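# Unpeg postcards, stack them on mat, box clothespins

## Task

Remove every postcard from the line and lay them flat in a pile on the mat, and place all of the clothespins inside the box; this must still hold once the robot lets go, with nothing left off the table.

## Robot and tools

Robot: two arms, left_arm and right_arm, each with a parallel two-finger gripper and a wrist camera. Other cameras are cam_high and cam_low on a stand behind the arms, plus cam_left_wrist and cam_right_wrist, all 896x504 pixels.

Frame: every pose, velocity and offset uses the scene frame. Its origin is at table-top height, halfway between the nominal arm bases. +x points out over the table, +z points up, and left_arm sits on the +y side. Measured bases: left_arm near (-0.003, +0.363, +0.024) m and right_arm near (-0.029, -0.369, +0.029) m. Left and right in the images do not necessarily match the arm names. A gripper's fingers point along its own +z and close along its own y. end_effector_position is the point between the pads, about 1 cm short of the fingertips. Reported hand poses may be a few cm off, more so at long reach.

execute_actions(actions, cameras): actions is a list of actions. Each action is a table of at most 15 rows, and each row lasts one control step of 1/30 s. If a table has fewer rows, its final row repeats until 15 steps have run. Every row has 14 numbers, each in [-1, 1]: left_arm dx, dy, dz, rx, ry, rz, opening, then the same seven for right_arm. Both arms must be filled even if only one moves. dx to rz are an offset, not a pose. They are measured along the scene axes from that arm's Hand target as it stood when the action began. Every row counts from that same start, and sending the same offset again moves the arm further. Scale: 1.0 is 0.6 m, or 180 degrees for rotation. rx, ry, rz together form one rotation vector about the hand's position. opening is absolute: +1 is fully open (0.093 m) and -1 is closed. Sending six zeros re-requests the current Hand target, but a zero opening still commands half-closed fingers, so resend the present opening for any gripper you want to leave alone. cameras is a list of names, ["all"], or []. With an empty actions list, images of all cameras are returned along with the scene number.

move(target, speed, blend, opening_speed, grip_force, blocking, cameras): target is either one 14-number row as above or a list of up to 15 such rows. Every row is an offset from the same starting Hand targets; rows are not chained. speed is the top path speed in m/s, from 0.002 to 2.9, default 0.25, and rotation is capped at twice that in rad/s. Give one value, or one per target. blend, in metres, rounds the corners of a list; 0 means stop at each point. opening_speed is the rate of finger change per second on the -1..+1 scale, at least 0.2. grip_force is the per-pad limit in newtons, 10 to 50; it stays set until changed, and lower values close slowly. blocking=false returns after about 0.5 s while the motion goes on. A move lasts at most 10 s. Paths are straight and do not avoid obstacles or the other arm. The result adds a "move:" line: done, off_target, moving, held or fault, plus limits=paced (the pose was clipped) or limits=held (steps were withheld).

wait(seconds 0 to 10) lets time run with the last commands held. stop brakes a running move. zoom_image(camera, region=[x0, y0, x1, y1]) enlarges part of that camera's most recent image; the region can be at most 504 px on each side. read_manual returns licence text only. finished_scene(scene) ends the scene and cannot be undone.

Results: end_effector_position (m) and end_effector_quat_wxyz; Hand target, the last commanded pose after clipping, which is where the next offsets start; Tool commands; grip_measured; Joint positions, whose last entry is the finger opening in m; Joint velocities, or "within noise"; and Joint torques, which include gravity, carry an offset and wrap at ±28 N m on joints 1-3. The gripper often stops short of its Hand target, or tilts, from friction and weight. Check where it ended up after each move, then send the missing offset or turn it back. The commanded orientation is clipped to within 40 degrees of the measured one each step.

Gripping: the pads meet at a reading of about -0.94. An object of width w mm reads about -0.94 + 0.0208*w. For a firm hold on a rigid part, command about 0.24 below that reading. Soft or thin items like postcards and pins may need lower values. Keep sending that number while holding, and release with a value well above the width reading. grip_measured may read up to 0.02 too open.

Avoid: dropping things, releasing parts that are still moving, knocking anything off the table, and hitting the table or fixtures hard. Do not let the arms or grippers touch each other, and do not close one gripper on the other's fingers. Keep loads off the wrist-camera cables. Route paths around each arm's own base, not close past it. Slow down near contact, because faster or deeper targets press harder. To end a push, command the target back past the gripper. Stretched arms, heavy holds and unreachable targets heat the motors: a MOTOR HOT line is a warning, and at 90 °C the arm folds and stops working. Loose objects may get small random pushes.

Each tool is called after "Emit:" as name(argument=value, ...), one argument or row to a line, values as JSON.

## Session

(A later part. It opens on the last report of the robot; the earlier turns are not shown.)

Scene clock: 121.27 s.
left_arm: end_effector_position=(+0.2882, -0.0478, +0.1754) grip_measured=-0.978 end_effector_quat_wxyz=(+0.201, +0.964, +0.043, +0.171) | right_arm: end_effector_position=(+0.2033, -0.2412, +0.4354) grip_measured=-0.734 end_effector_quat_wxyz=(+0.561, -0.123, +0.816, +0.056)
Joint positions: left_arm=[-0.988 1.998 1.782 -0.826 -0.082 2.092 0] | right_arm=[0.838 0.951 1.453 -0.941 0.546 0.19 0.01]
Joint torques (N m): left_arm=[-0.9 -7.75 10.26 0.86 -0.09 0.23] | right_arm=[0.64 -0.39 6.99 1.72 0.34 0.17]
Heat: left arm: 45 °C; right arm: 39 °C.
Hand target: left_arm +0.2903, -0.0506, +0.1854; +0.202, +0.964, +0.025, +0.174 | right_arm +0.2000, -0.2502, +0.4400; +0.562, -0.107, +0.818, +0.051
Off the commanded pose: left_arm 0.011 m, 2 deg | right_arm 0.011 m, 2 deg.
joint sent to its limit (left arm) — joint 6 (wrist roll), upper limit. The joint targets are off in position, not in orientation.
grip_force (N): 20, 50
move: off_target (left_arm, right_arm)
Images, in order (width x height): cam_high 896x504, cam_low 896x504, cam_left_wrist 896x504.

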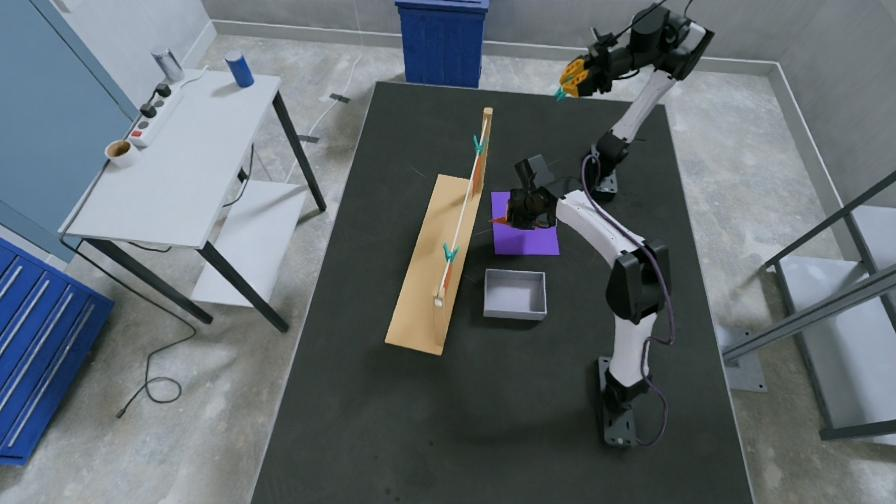

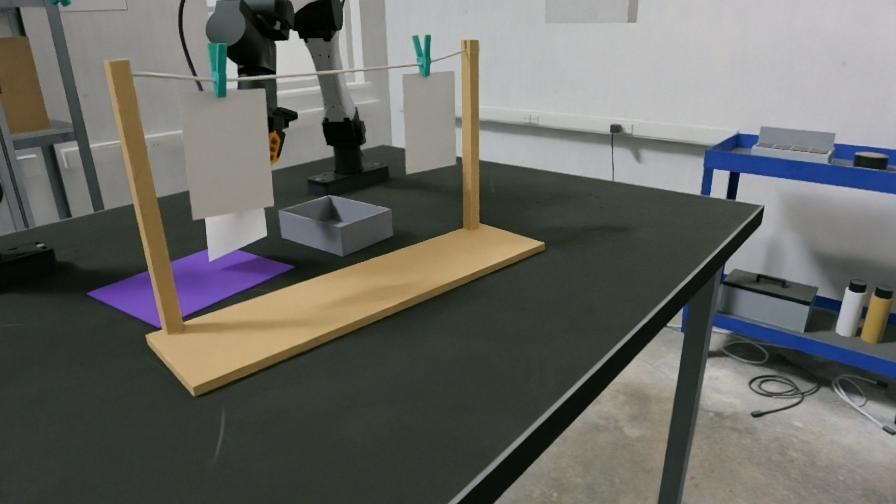

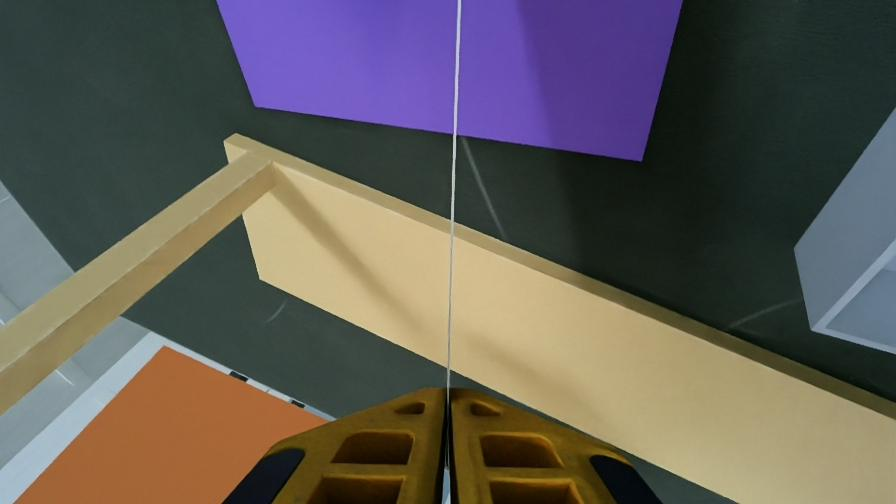

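Emit:
move(
  target=[-0.15,-0.092,-0.012,0,0,0,-1,0,0,0,0,0,0,-1],
  speed=0.12,
  grip_force=[12,50],
  cameras=["cam_low","cam_left_wrist","cam_high"],
)

Emit:
zoom_image(
  camera="cam_low",
  region=[80, 120, 320, 320],
)

Emit:
zoom_image(
  camera="cam_high",
  region=[460, 150, 610, 300],
)

Scene clock: 123.73 s.
left_arm: end_effector_position=(+0.1954, -0.1042, +0.1681) grip_measured=-0.978 end_effector_quat_wxyz=(+0.202, +0.965, +0.019, +0.167) | right_arm: end_effector_position=(+0.2033, -0.2412, +0.4354) grip_measured=-0.734 end_effector_quat_wxyz=(+0.561, -0.123, +0.816, +0.056)
Joint positions: left_arm=[-1.237 2.043 1.823 -0.852 -0.185 1.919 0] | right_arm=[0.838 0.951 1.453 -0.941 0.546 0.19 0.01]
Joint torques (N m): left_arm=[-0.31 -7.98 10.21 0.83 -0.19 -0.04] | right_arm=[0.68 -0.36 6.99 1.72 0.34 0.16]
Heat: left arm: 45 °C; right arm: 39 °C.
Hand target: left_arm +0.2003, -0.1058, +0.1782; +0.202, +0.964, +0.025, +0.174 | right_arm +0.2000, -0.2502, +0.4400; +0.562, -0.107, +0.818, +0.051
Off the commanded pose: left_arm 0.011 m, 1 deg | right_arm 0.011 m, 2 deg.
grip_force (N): 12, 50
move: off_target (left_arm, right_arm)
Images, in order (width x height): cam_high 896x504, cam_low 896x504, cam_left_wrist 896x504.

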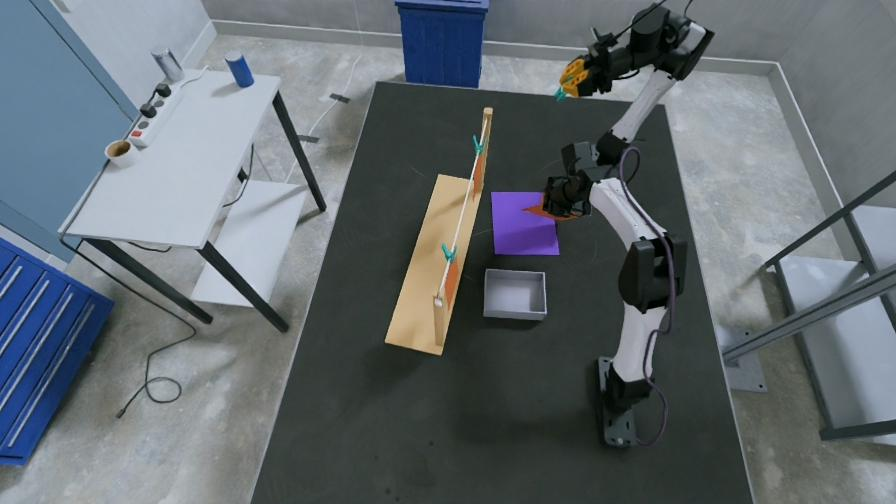

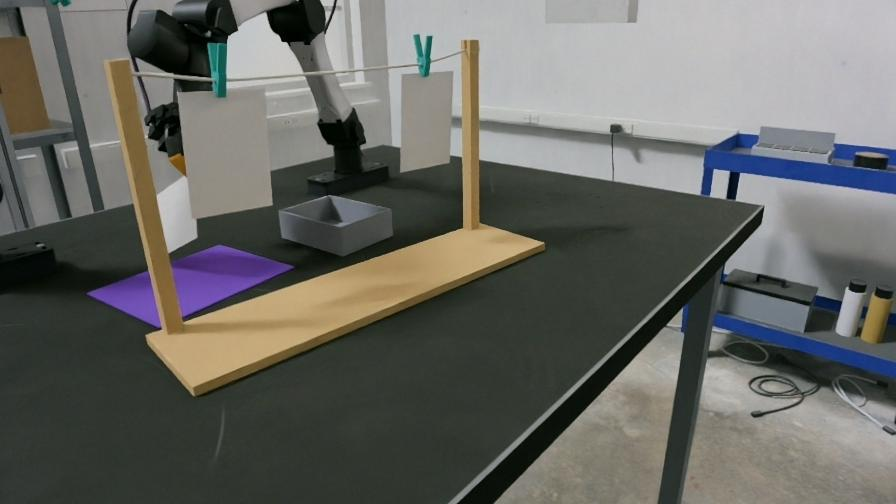

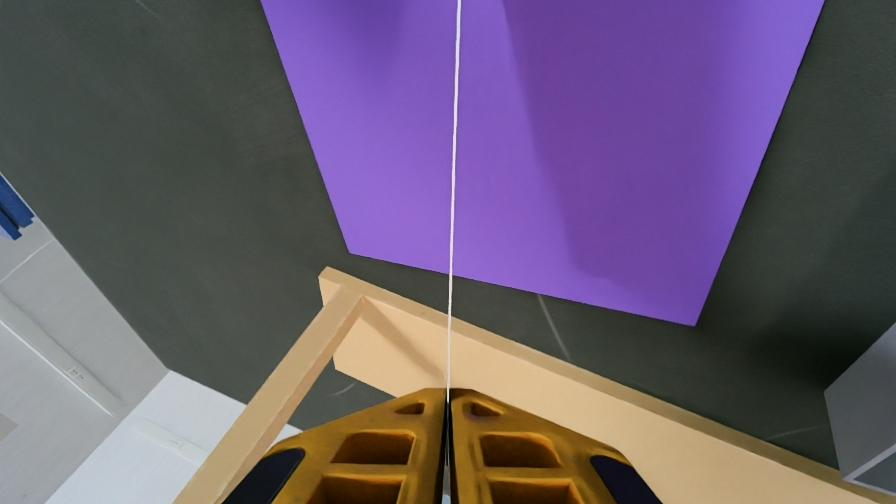

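Scaled by 2.100 from the camera's 896x504 image, which has a finer 1280x720 frame.

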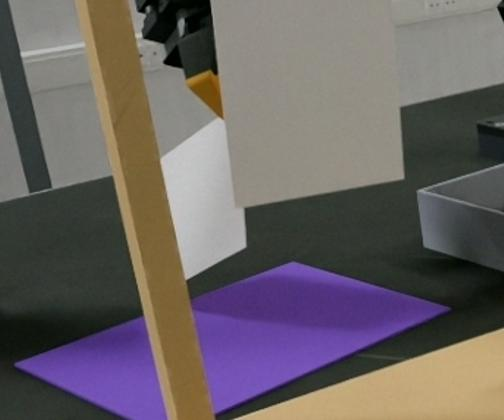

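Scaled by 3.360 from the camera's 896x504 image, which has a finer 1280x720 frame.

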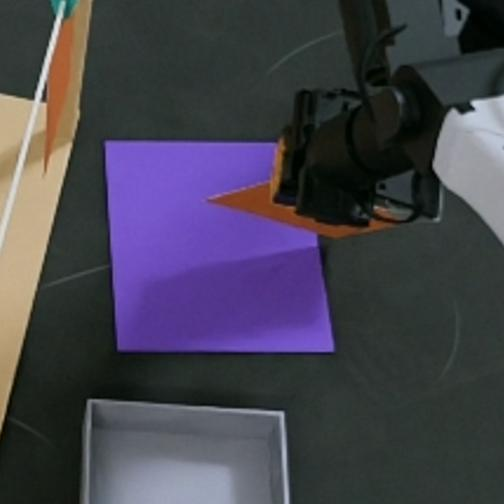

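Emit:
move(
  target=[
    [0,0,-0.01,0,0,0,-1,0,0,0,0,0,0,-1],
    [0.045,-0.007,-0.022,0,0,0,-1,0,0,0,0,0,0,-1],
    [0.107,-0.02,-0.05,0,0,0,-1,0,0,0,0,0,0,-1],
  ],
  speed=0.06,
  blend=[0.01,0.01,0],
  cameras=["cam_low","cam_left_wrist","cam_high"],
)

Emit:
zoom_image(
  camera="cam_low",
  region=[80, 120, 320, 320],
)

Emit:
zoom_image(
  camera="cam_high",
  region=[460, 150, 610, 300],
)

Scene clock: 126.00 s.
left_arm: end_effector_position=(+0.2592, -0.1043, +0.1356) grip_measured=-0.978 end_effector_quat_wxyz=(+0.179, +0.970, +0.035, +0.163) | right_arm: end_effector_position=(+0.2033, -0.2412, +0.4354) grip_measured=-0.734 end_effector_quat_wxyz=(+0.561, -0.123, +0.816, +0.056)
Joint positions: left_arm=[-1.111 2.194 1.946 -0.852 -0.143 1.998 0] | right_arm=[0.838 0.951 1.453 -0.941 0.546 0.19 0.01]
Joint torques (N m): left_arm=[0.06 -8.76 9.92 1.27 0.05 0.28] | right_arm=[0.58 -0.34 6.95 1.72 0.34 0.17]
Heat: left arm: 46 °C; right arm: 39 °C.
Hand target: left_arm +0.2645, -0.1178, +0.1482; +0.202, +0.964, +0.025, +0.174 | right_arm +0.2000, -0.2502, +0.4400; +0.562, -0.107, +0.818, +0.051
Off the commanded pose: left_arm 0.019 m, 3 deg | right_arm 0.011 m, 2 deg.
grip_force (N): 12, 50
move: off_target (left_arm, right_arm); blend cut to 0.003 m at target 1
Images, in order (width x height): cam_high 896x504, cam_low 896x504, cam_left_wrist 896x504.

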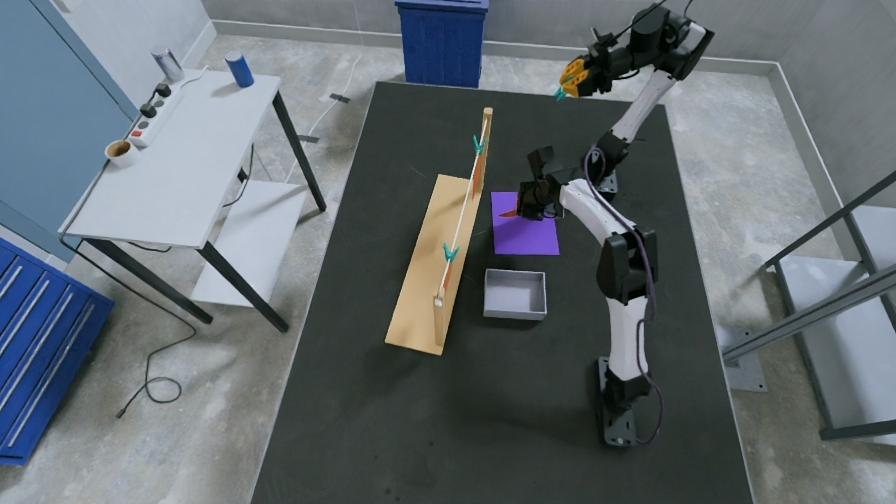

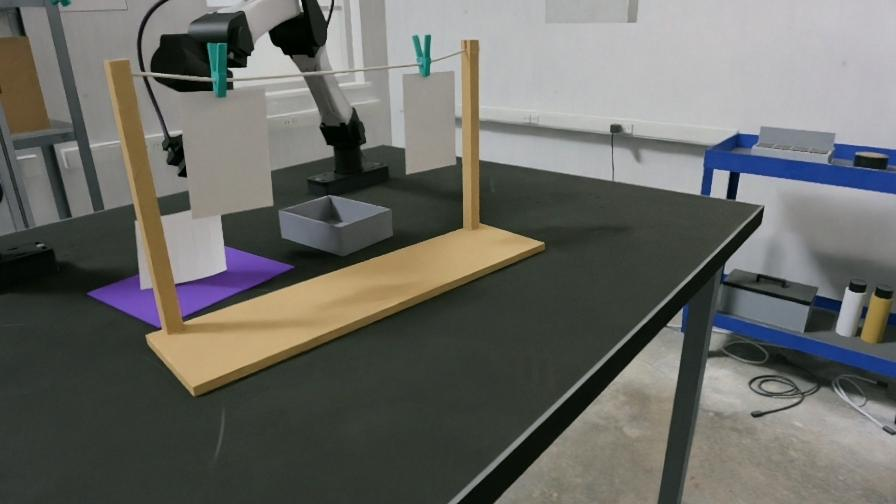

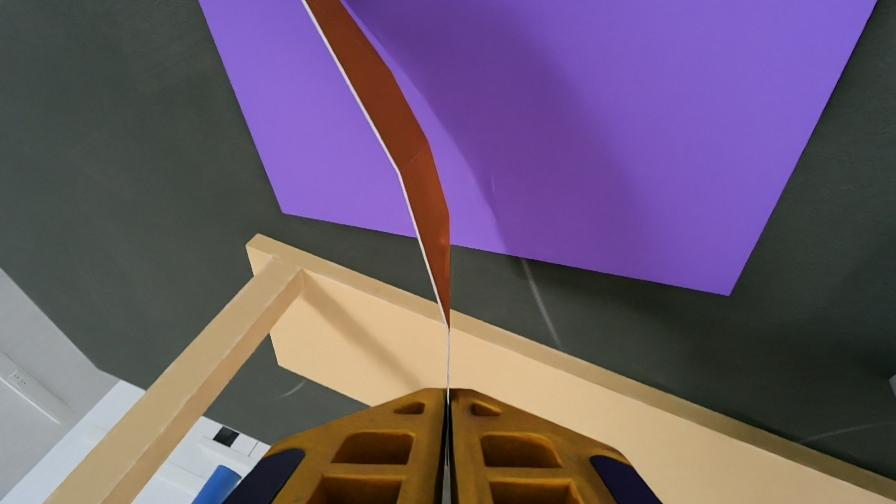

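Scaled by 2.100 from the camera's 896x504 image, which has a finer 1280x720 frame.

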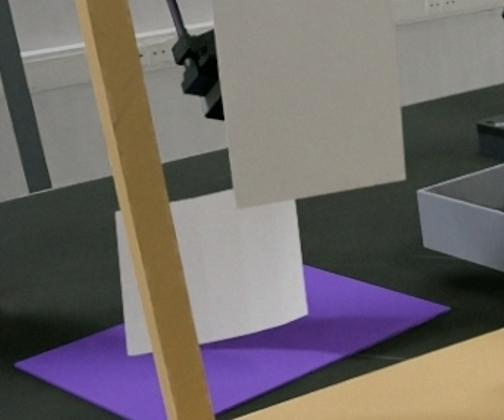

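Scaled by 3.360 from the camera's 896x504 image, which has a finer 1280x720 frame.

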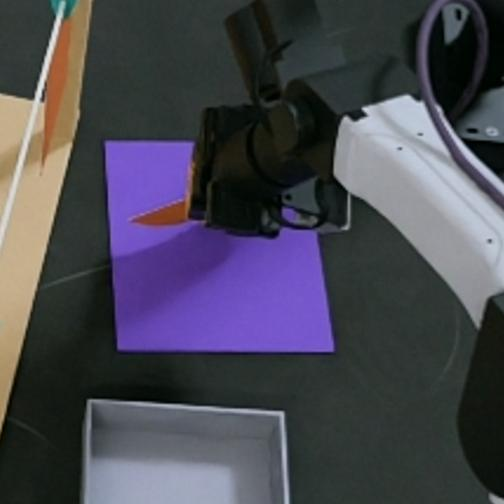

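Emit:
move(
  target=[
    [0.06,-0.01,-0.03,0,0,0,-1,0,0,0,0,0,0,-1],
    [0.096,-0.015,-0.065,0,0,0,-1,0,0,0,0,0,0,-1],
  ],
  speed=0.06,
  blend=[0.01,0],
  cameras=["cam_low","cam_left_wrist","cam_high"],
)

Emit:
zoom_image(
  camera="cam_low",
  region=[80, 120, 320, 320],
)

Emit:
zoom_image(
  camera="cam_high",
  region=[460, 150, 610, 300],
)

Scene clock: 128.13 s.
left_arm: end_effector_position=(+0.3112, -0.1233, +0.1099) grip_measured=-0.978 end_effector_quat_wxyz=(+0.198, +0.966, +0.030, +0.165) | right_arm: end_effector_position=(+0.2033, -0.2412, +0.4354) grip_measured=-0.734 end_effector_quat_wxyz=(+0.561, -0.123, +0.816, +0.056)
Joint positions: left_arm=[-1.03 2.362 2.108 -0.803 -0.09 2.078 0] | right_arm=[0.838 0.951 1.453 -0.941 0.546 0.19 0.01]
Joint torques (N m): left_arm=[0.23 -8.64 8.91 1.26 0.01 0.31] | right_arm=[0.65 -0.36 6.95 1.71 0.35 0.18]
Heat: left arm: 46 °C; right arm: 39 °C.
Hand target: left_arm +0.3221, -0.1268, +0.1092; +0.202, +0.964, +0.025, +0.174 | right_arm +0.2000, -0.2502, +0.4400; +0.562, -0.107, +0.818, +0.051
Off the commanded pose: left_arm 0.011 m, 1 deg | right_arm 0.011 m, 2 deg.
grip_force (N): 12, 50
move: off_target (left_arm, right_arm)
Images, in order (width x height): cam_high 896x504, cam_low 896x504, cam_left_wrist 896x504.

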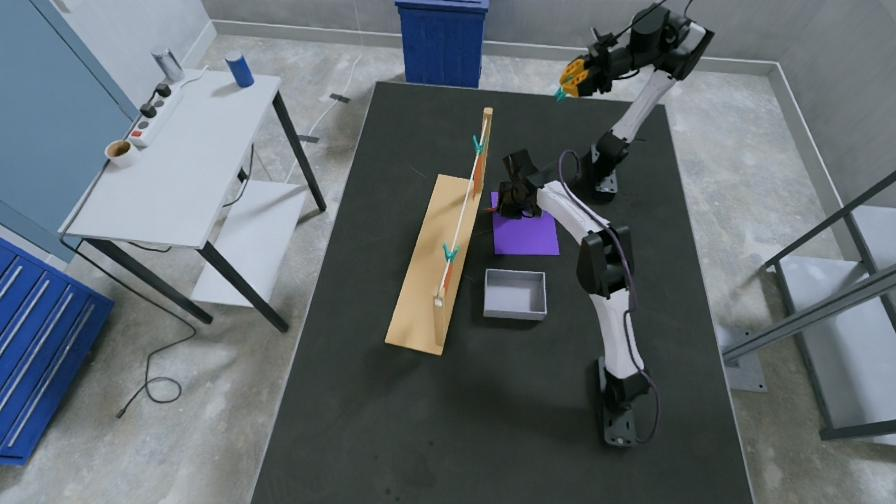

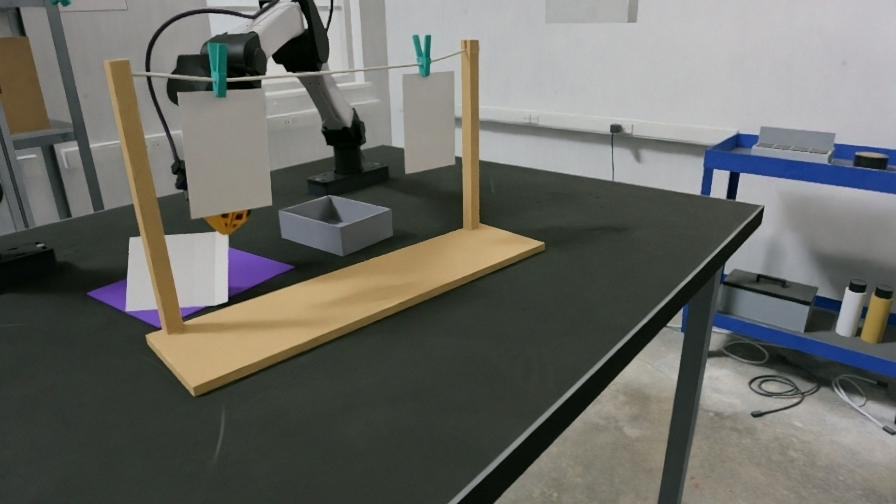

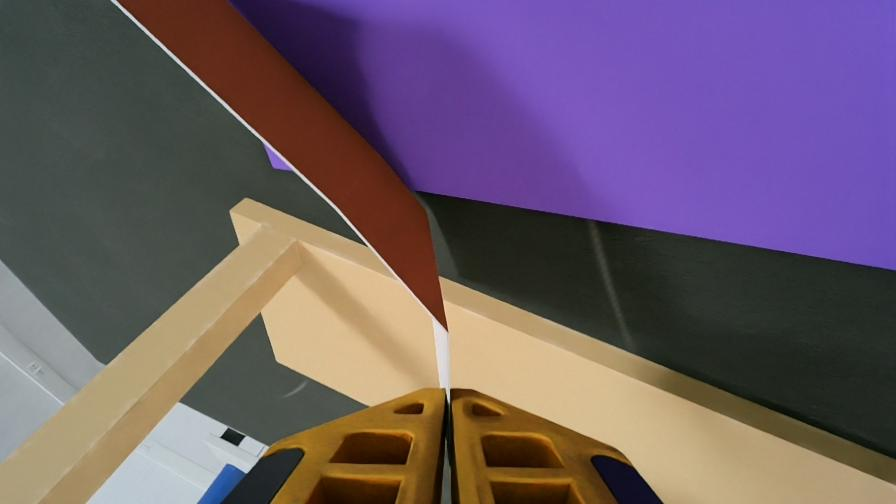

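Scaled by 2.100 from the camera's 896x504 image, which has a finer 1280x720 frame.

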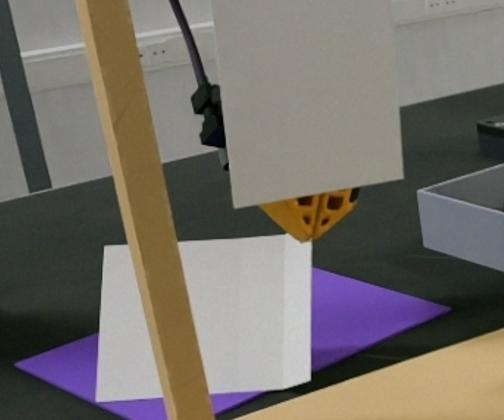

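Scaled by 3.360 from the camera's 896x504 image, which has a finer 1280x720 frame.

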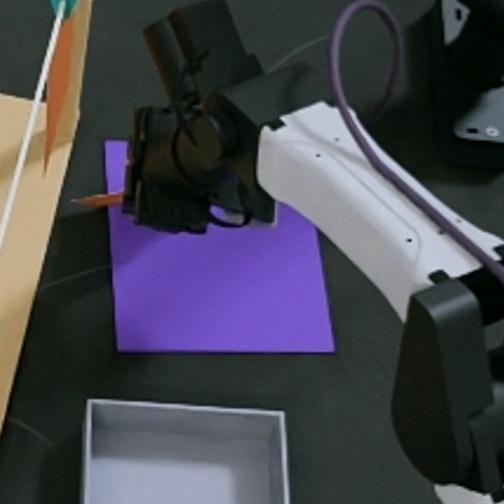

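Emit:
move(
  target=[
    [-0.01,0.02,0.06,0,0,0,-1,0,0,0,0,0,0,-1],
    [-0.03,0.08,0.06,0,0,0,-1,0,0,0,0,0,0,-1],
  ],
  speed=0.1,
  blend=[0.01,0],
  grip_force=[25,50],
  cameras=["cam_low","cam_left_wrist","cam_high"],
)

Emit:
zoom_image(
  camera="cam_low",
  region=[80, 120, 320, 320],
)

Emit:
zoom_image(
  camera="cam_high",
  region=[460, 150, 610, 300],
)

Scene clock: 129.80 s.
left_arm: end_effector_position=(+0.3025, -0.0753, +0.1220) grip_measured=-0.978 end_effector_quat_wxyz=(+0.175, +0.971, +0.041, +0.156) | right_arm: end_effector_position=(+0.2033, -0.2412, +0.4354) grip_measured=-0.734 end_effector_quat_wxyz=(+0.561, -0.123, +0.816, +0.056)
Joint positions: left_arm=[-0.996 2.193 1.895 -0.808 -0.087 2.087 0] | right_arm=[0.838 0.951 1.453 -0.941 0.546 0.19 0.01]
Joint torques (N m): left_arm=[0.05 -13.7 4.98 1.37 0.06 0.29] | right_arm=[0.61 -0.28 6.95 1.71 0.33 0.16]
Heat: left arm: 46 °C; right arm: 39 °C.
Hand target: left_arm +0.3041, -0.0788, +0.1452; +0.202, +0.964, +0.025, +0.174 | right_arm +0.2000, -0.2502, +0.4400; +0.562, -0.107, +0.818, +0.051
Off the commanded pose: left_arm 0.024 m, 4 deg | right_arm 0.011 m, 2 deg.
joint sent to its limit (left arm) — joint 6 (wrist roll), upper limit. The joint targets are off in position, not in orientation.
grip_force (N): 25, 50
move: off_target (left_arm, right_arm)
Images, in order (width x height): cam_high 896x504, cam_low 896x504, cam_left_wrist 896x504.

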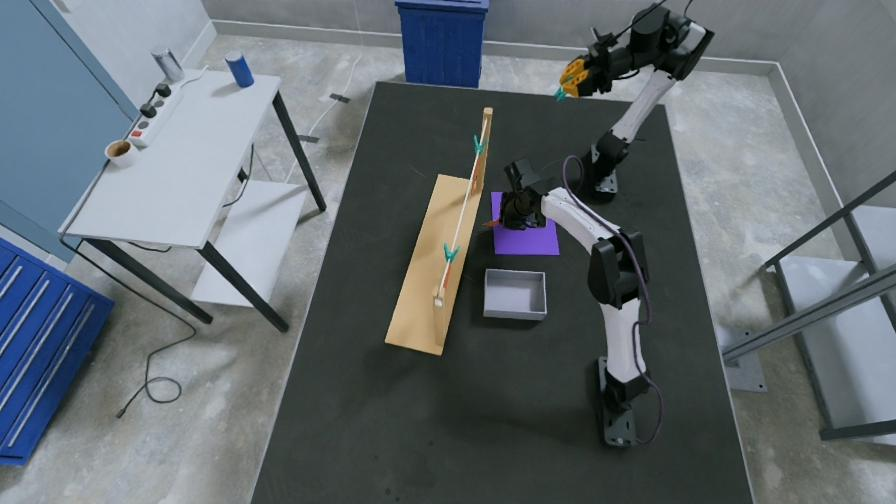

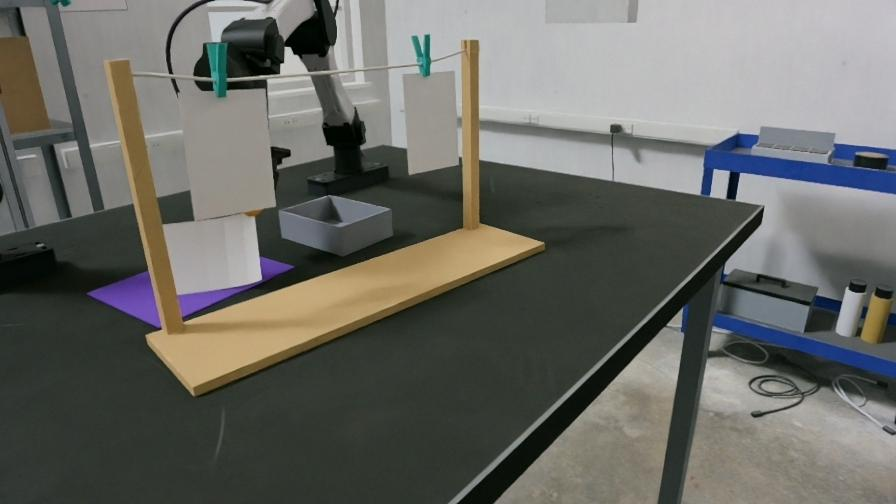

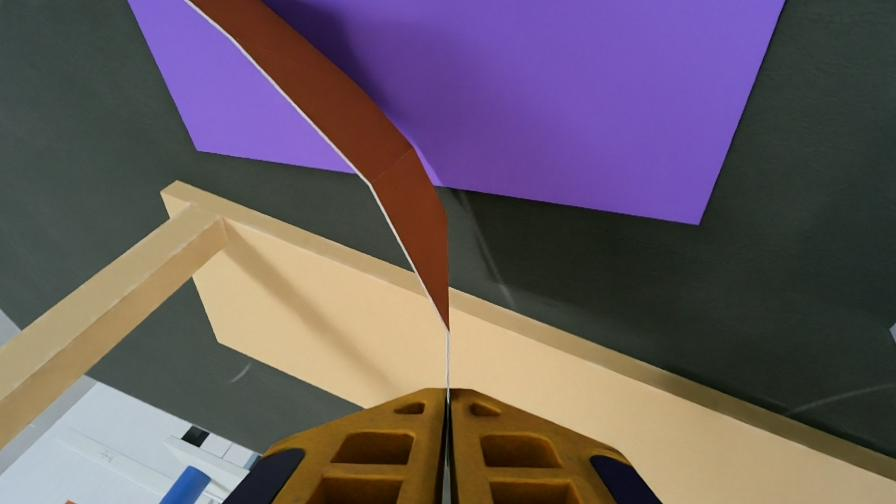

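Scaled by 2.100 from the camera's 896x504 image, which has a finer 1280x720 frame.

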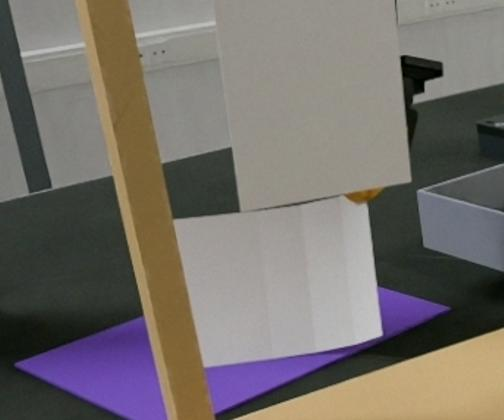

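Scaled by 3.360 from the camera's 896x504 image, which has a finer 1280x720 frame.

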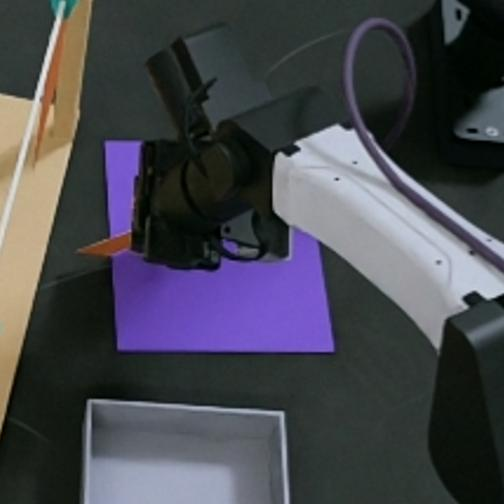

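Emit:
move(
  target=[-0.01,0.0,0.05,0,0,0,-1,0,0,0,0,0,0,-1],
  speed=0.1,
  cameras=["cam_low","cam_left_wrist","cam_high"],
)

Emit:
zoom_image(
  camera="cam_low",
  region=[80, 120, 320, 320],
)

Emit:
zoom_image(
  camera="cam_high",
  region=[460, 150, 610, 300],
)

Scene clock: 131.37 s.
left_arm: end_effector_position=(+0.3038, -0.0736, +0.1373) grip_measured=-0.978 end_effector_quat_wxyz=(+0.176, +0.970, +0.042, +0.164) | right_arm: end_effector_position=(+0.2033, -0.2412, +0.4354) grip_measured=-0.734 end_effector_quat_wxyz=(+0.561, -0.123, +0.816, +0.056)
Joint positions: left_arm=[-0.996 2.178 1.926 -0.843 -0.099 2.089 0] | right_arm=[0.838 0.951 1.453 -0.941 0.546 0.19 0.01]
Joint torques (N m): left_arm=[-0.75 -13.56 9.87 0.74 0.02 0.28] | right_arm=[0.62 -0.36 6.95 1.71 0.35 0.17]
Heat: left arm: 46 °C; right arm: 39 °C.
Hand target: left_arm +0.2981, -0.0788, +0.1752; +0.202, +0.964, +0.025, +0.174 | right_arm +0.2000, -0.2502, +0.4400; +0.562, -0.107, +0.818, +0.051
Off the commanded pose: left_arm 0.039 m, 4 deg | right_arm 0.011 m, 2 deg.
joint sent to its limit (left arm) — joint 6 (wrist roll), upper limit. The joint targets are off in position, not in orientation.
grip_force (N): 25, 50
move: off_target (left_arm, right_arm)
Images, in order (width x height): cam_high 896x504, cam_low 896x504, cam_left_wrist 896x504.

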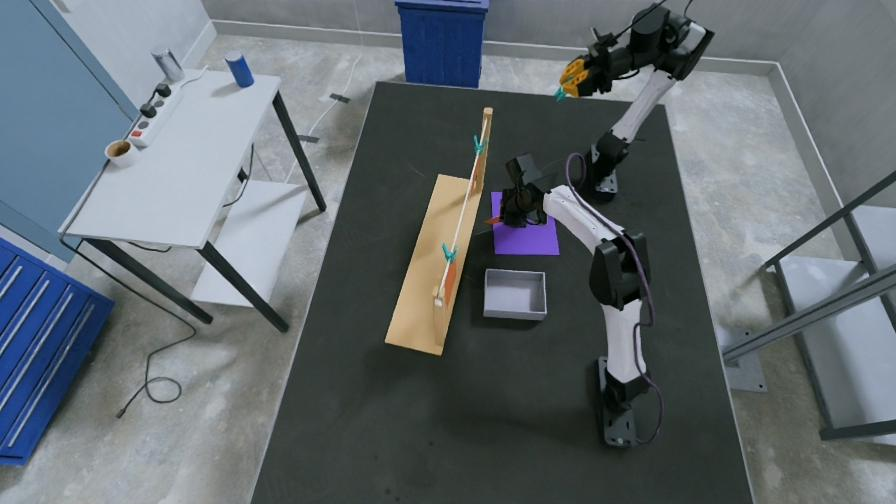

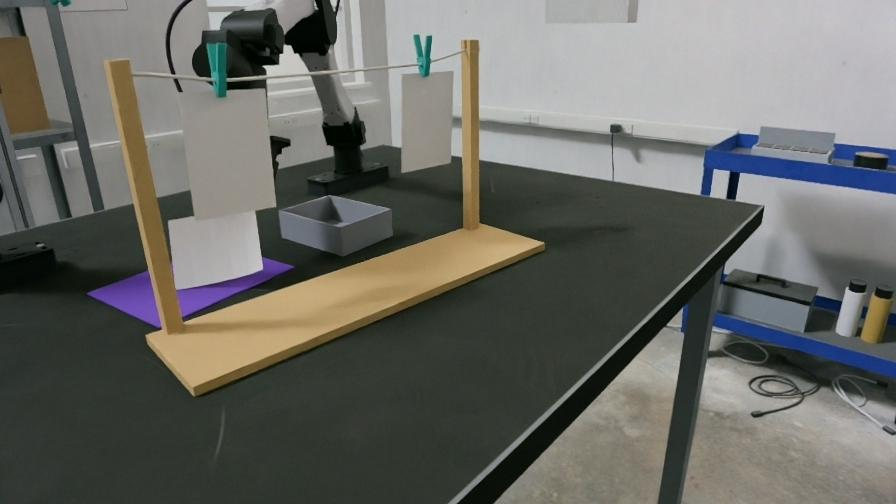

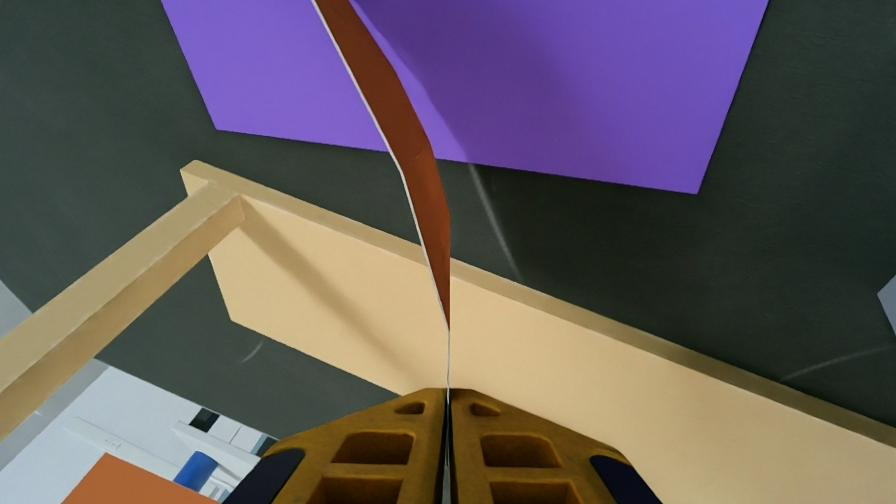

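Scaled by 2.100 from the camera's 896x504 image, which has a finer 1280x720 frame.

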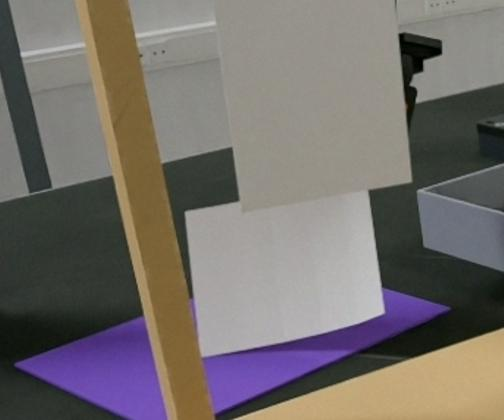

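Scaled by 3.360 from the camera's 896x504 image, which has a finer 1280x720 frame.

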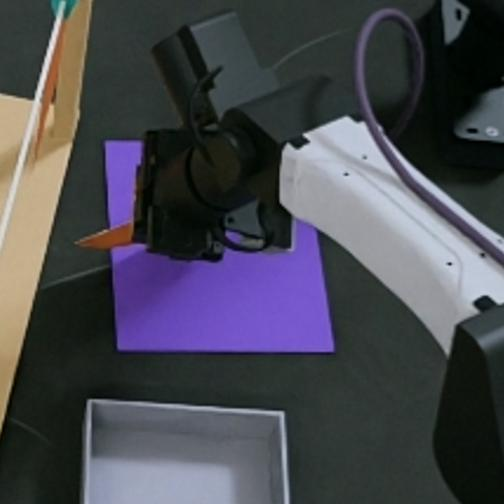

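Emit:
move(
  target=[-0.01,0.0,0.035,0,0,0,-1,0,0,0,0,0,0,-1],
  speed=0.1,
  cameras=["cam_low","cam_left_wrist","cam_high"],
)

Emit:
zoom_image(
  camera="cam_low",
  region=[80, 120, 320, 320],
)

Scene clock: 132.90 s.
left_arm: end_effector_position=(+0.2966, -0.0759, +0.1561) grip_measured=-0.978 end_effector_quat_wxyz=(+0.174, +0.971, +0.035, +0.161) | right_arm: end_effector_position=(+0.2033, -0.2412, +0.4354) grip_measured=-0.734 end_effector_quat_wxyz=(+0.561, -0.123, +0.816, +0.056)
Joint positions: left_arm=[-1.01 2.178 2.004 -0.929 -0.099 2.089 0] | right_arm=[0.838 0.951 1.453 -0.941 0.546 0.19 0.01]
Joint torques (N m): left_arm=[-0.95 -13.78 9.95 0.77 -0.03 0.18] | right_arm=[0.65 -0.39 6.99 1.72 0.33 0.19]
Heat: left arm: 46 °C; right arm: 39 °C.
Hand target: left_arm +0.2921, -0.0788, +0.1962; +0.202, +0.964, +0.025, +0.174 | right_arm +0.2000, -0.2502, +0.4400; +0.562, -0.107, +0.818, +0.051
Off the commanded pose: left_arm 0.040 m, 4 deg | right_arm 0.011 m, 2 deg.
grip_force (N): 25, 50
move: off_target (left_arm, right_arm)
Images, in order (width x height): cam_high 896x504, cam_low 896x504, cam_left_wrist 896x504.

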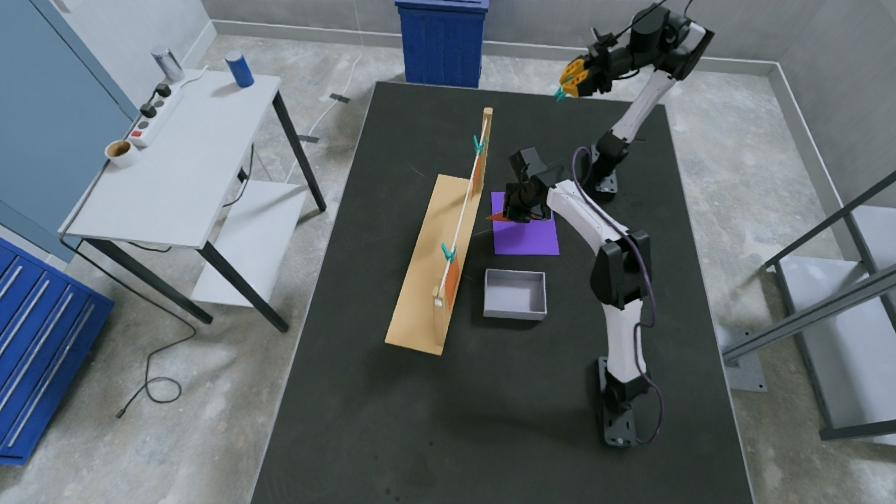

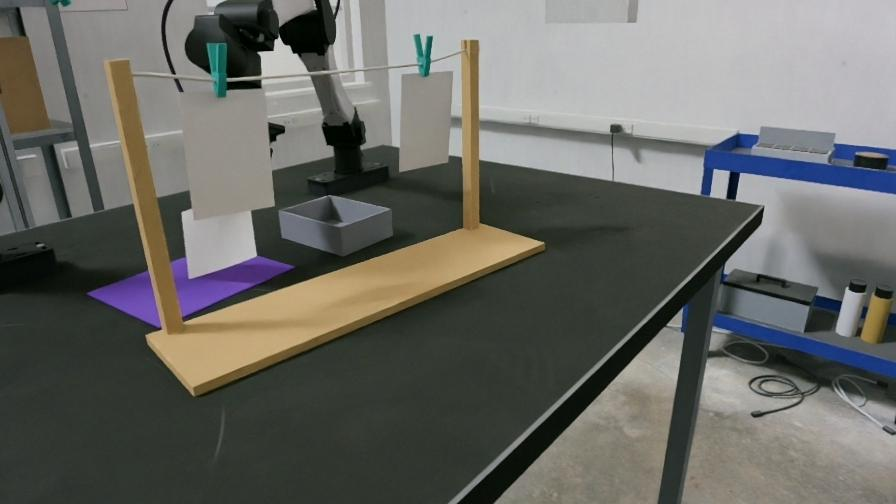

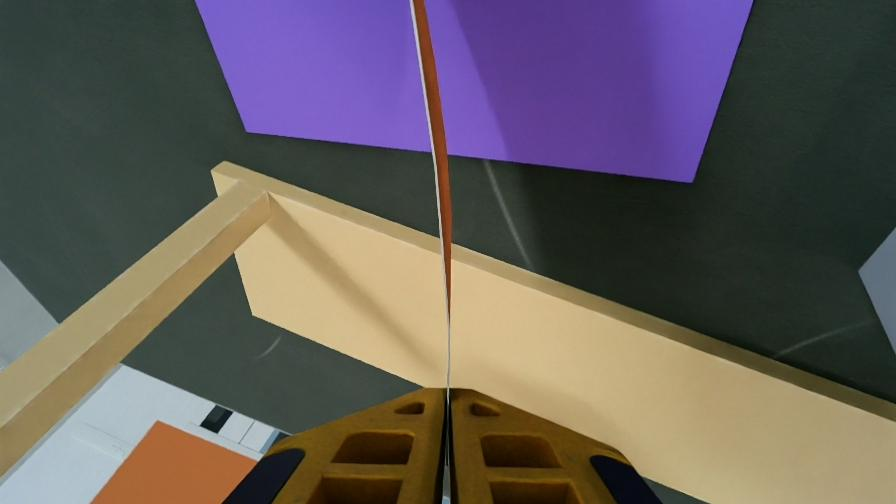

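Scaled by 2.100 from the camera's 896x504 image, which has a finer 1280x720 frame.

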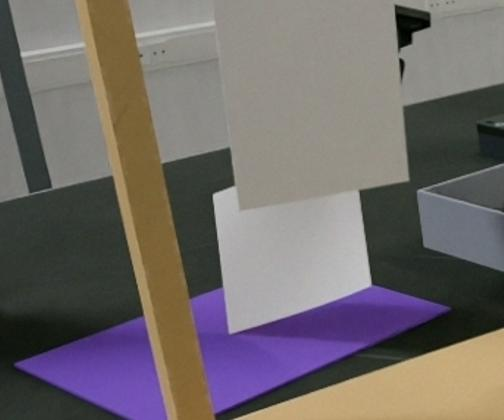

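Emit:
move(
  target=[0.0,0.0,0.02,-0.002,0.157,-0.058,-1,0,0,0,0,0,0,-1],
  speed=0.15,
  cameras=["cam_low","cam_left_wrist","cam_high"],
)

Emit:
zoom_image(
  camera="cam_low",
  region=[80, 120, 320, 320],
)

Emit:
zoom_image(
  camera="cam_high",
  region=[460, 150, 610, 300],
)

Scene clock: 136.30 s.
left_arm: end_effector_position=(+0.2968, -0.0767, +0.2016) grip_measured=-0.978 end_effector_quat_wxyz=(+0.236, +0.969, +0.061, -0.044) | right_arm: end_effector_position=(+0.2033, -0.2412, +0.4354) grip_measured=-0.734 end_effector_quat_wxyz=(+0.561, -0.123, +0.816, +0.056)
Joint positions: left_arm=[-0.87 2.504 2.783 -1.507 0.351 2.09 0] | right_arm=[0.838 0.951 1.453 -0.941 0.546 0.19 0.01]
Joint torques (N m): left_arm=[0.08 -9.52 8.66 0.55 0.55 0.25] | right_arm=[0.64 -0.35 7.01 1.73 0.34 0.17]
Heat: left arm: 47 °C; right arm: 39 °C.
Hand target: left_arm +0.2921, -0.0788, +0.2082; +0.207, +0.974, -0.013, -0.086 | right_arm +0.2000, -0.2502, +0.4400; +0.562, -0.107, +0.818, +0.051
Off the commanded pose: left_arm 0.008 m, 10 deg | right_arm 0.011 m, 2 deg.
joint sent to its limit (left arm) — joint 6 (wrist roll), upper limit. The joint targets are off in position and orientation.
grip_force (N): 25, 50
move: off_target (left_arm, right_arm)
Images, in order (width x height): cam_high 896x504, cam_low 896x504, cam_left_wrist 896x504.

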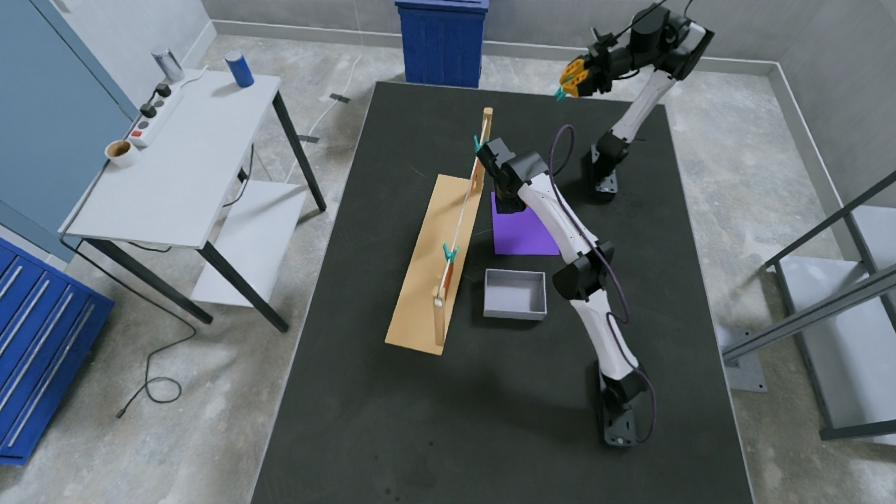

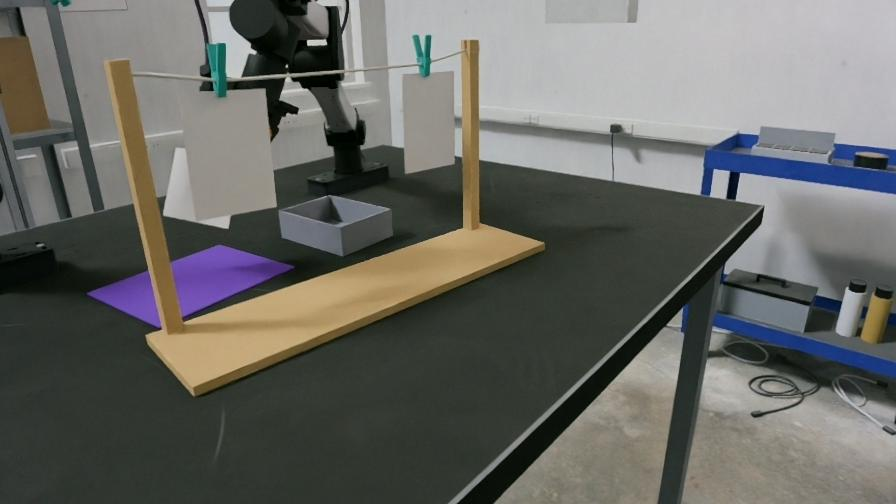

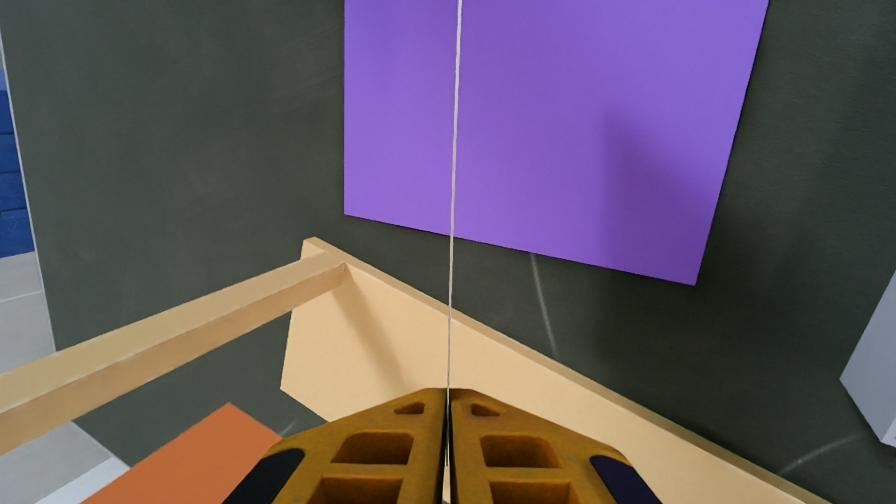

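Scaled by 2.100 from the camera's 896x504 image, which has a finer 1280x720 frame.

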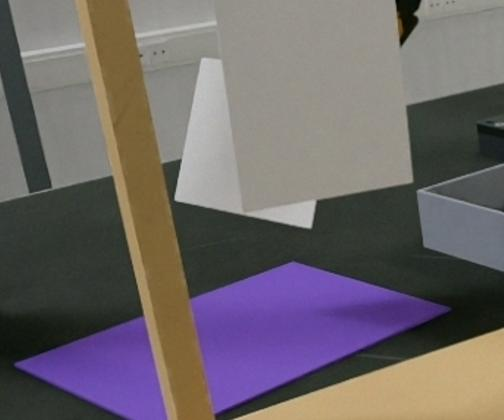

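Scaled by 3.360 from the camera's 896x504 image, which has a finer 1280x720 frame.

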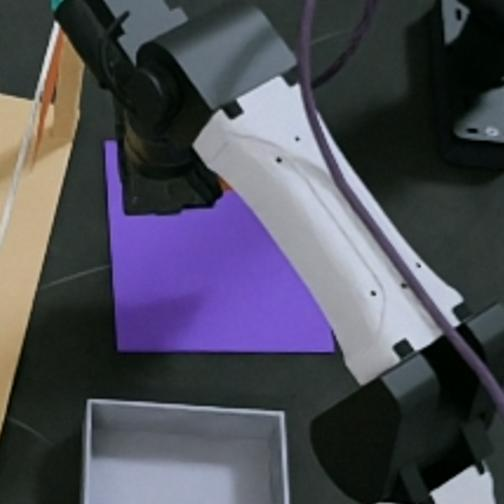

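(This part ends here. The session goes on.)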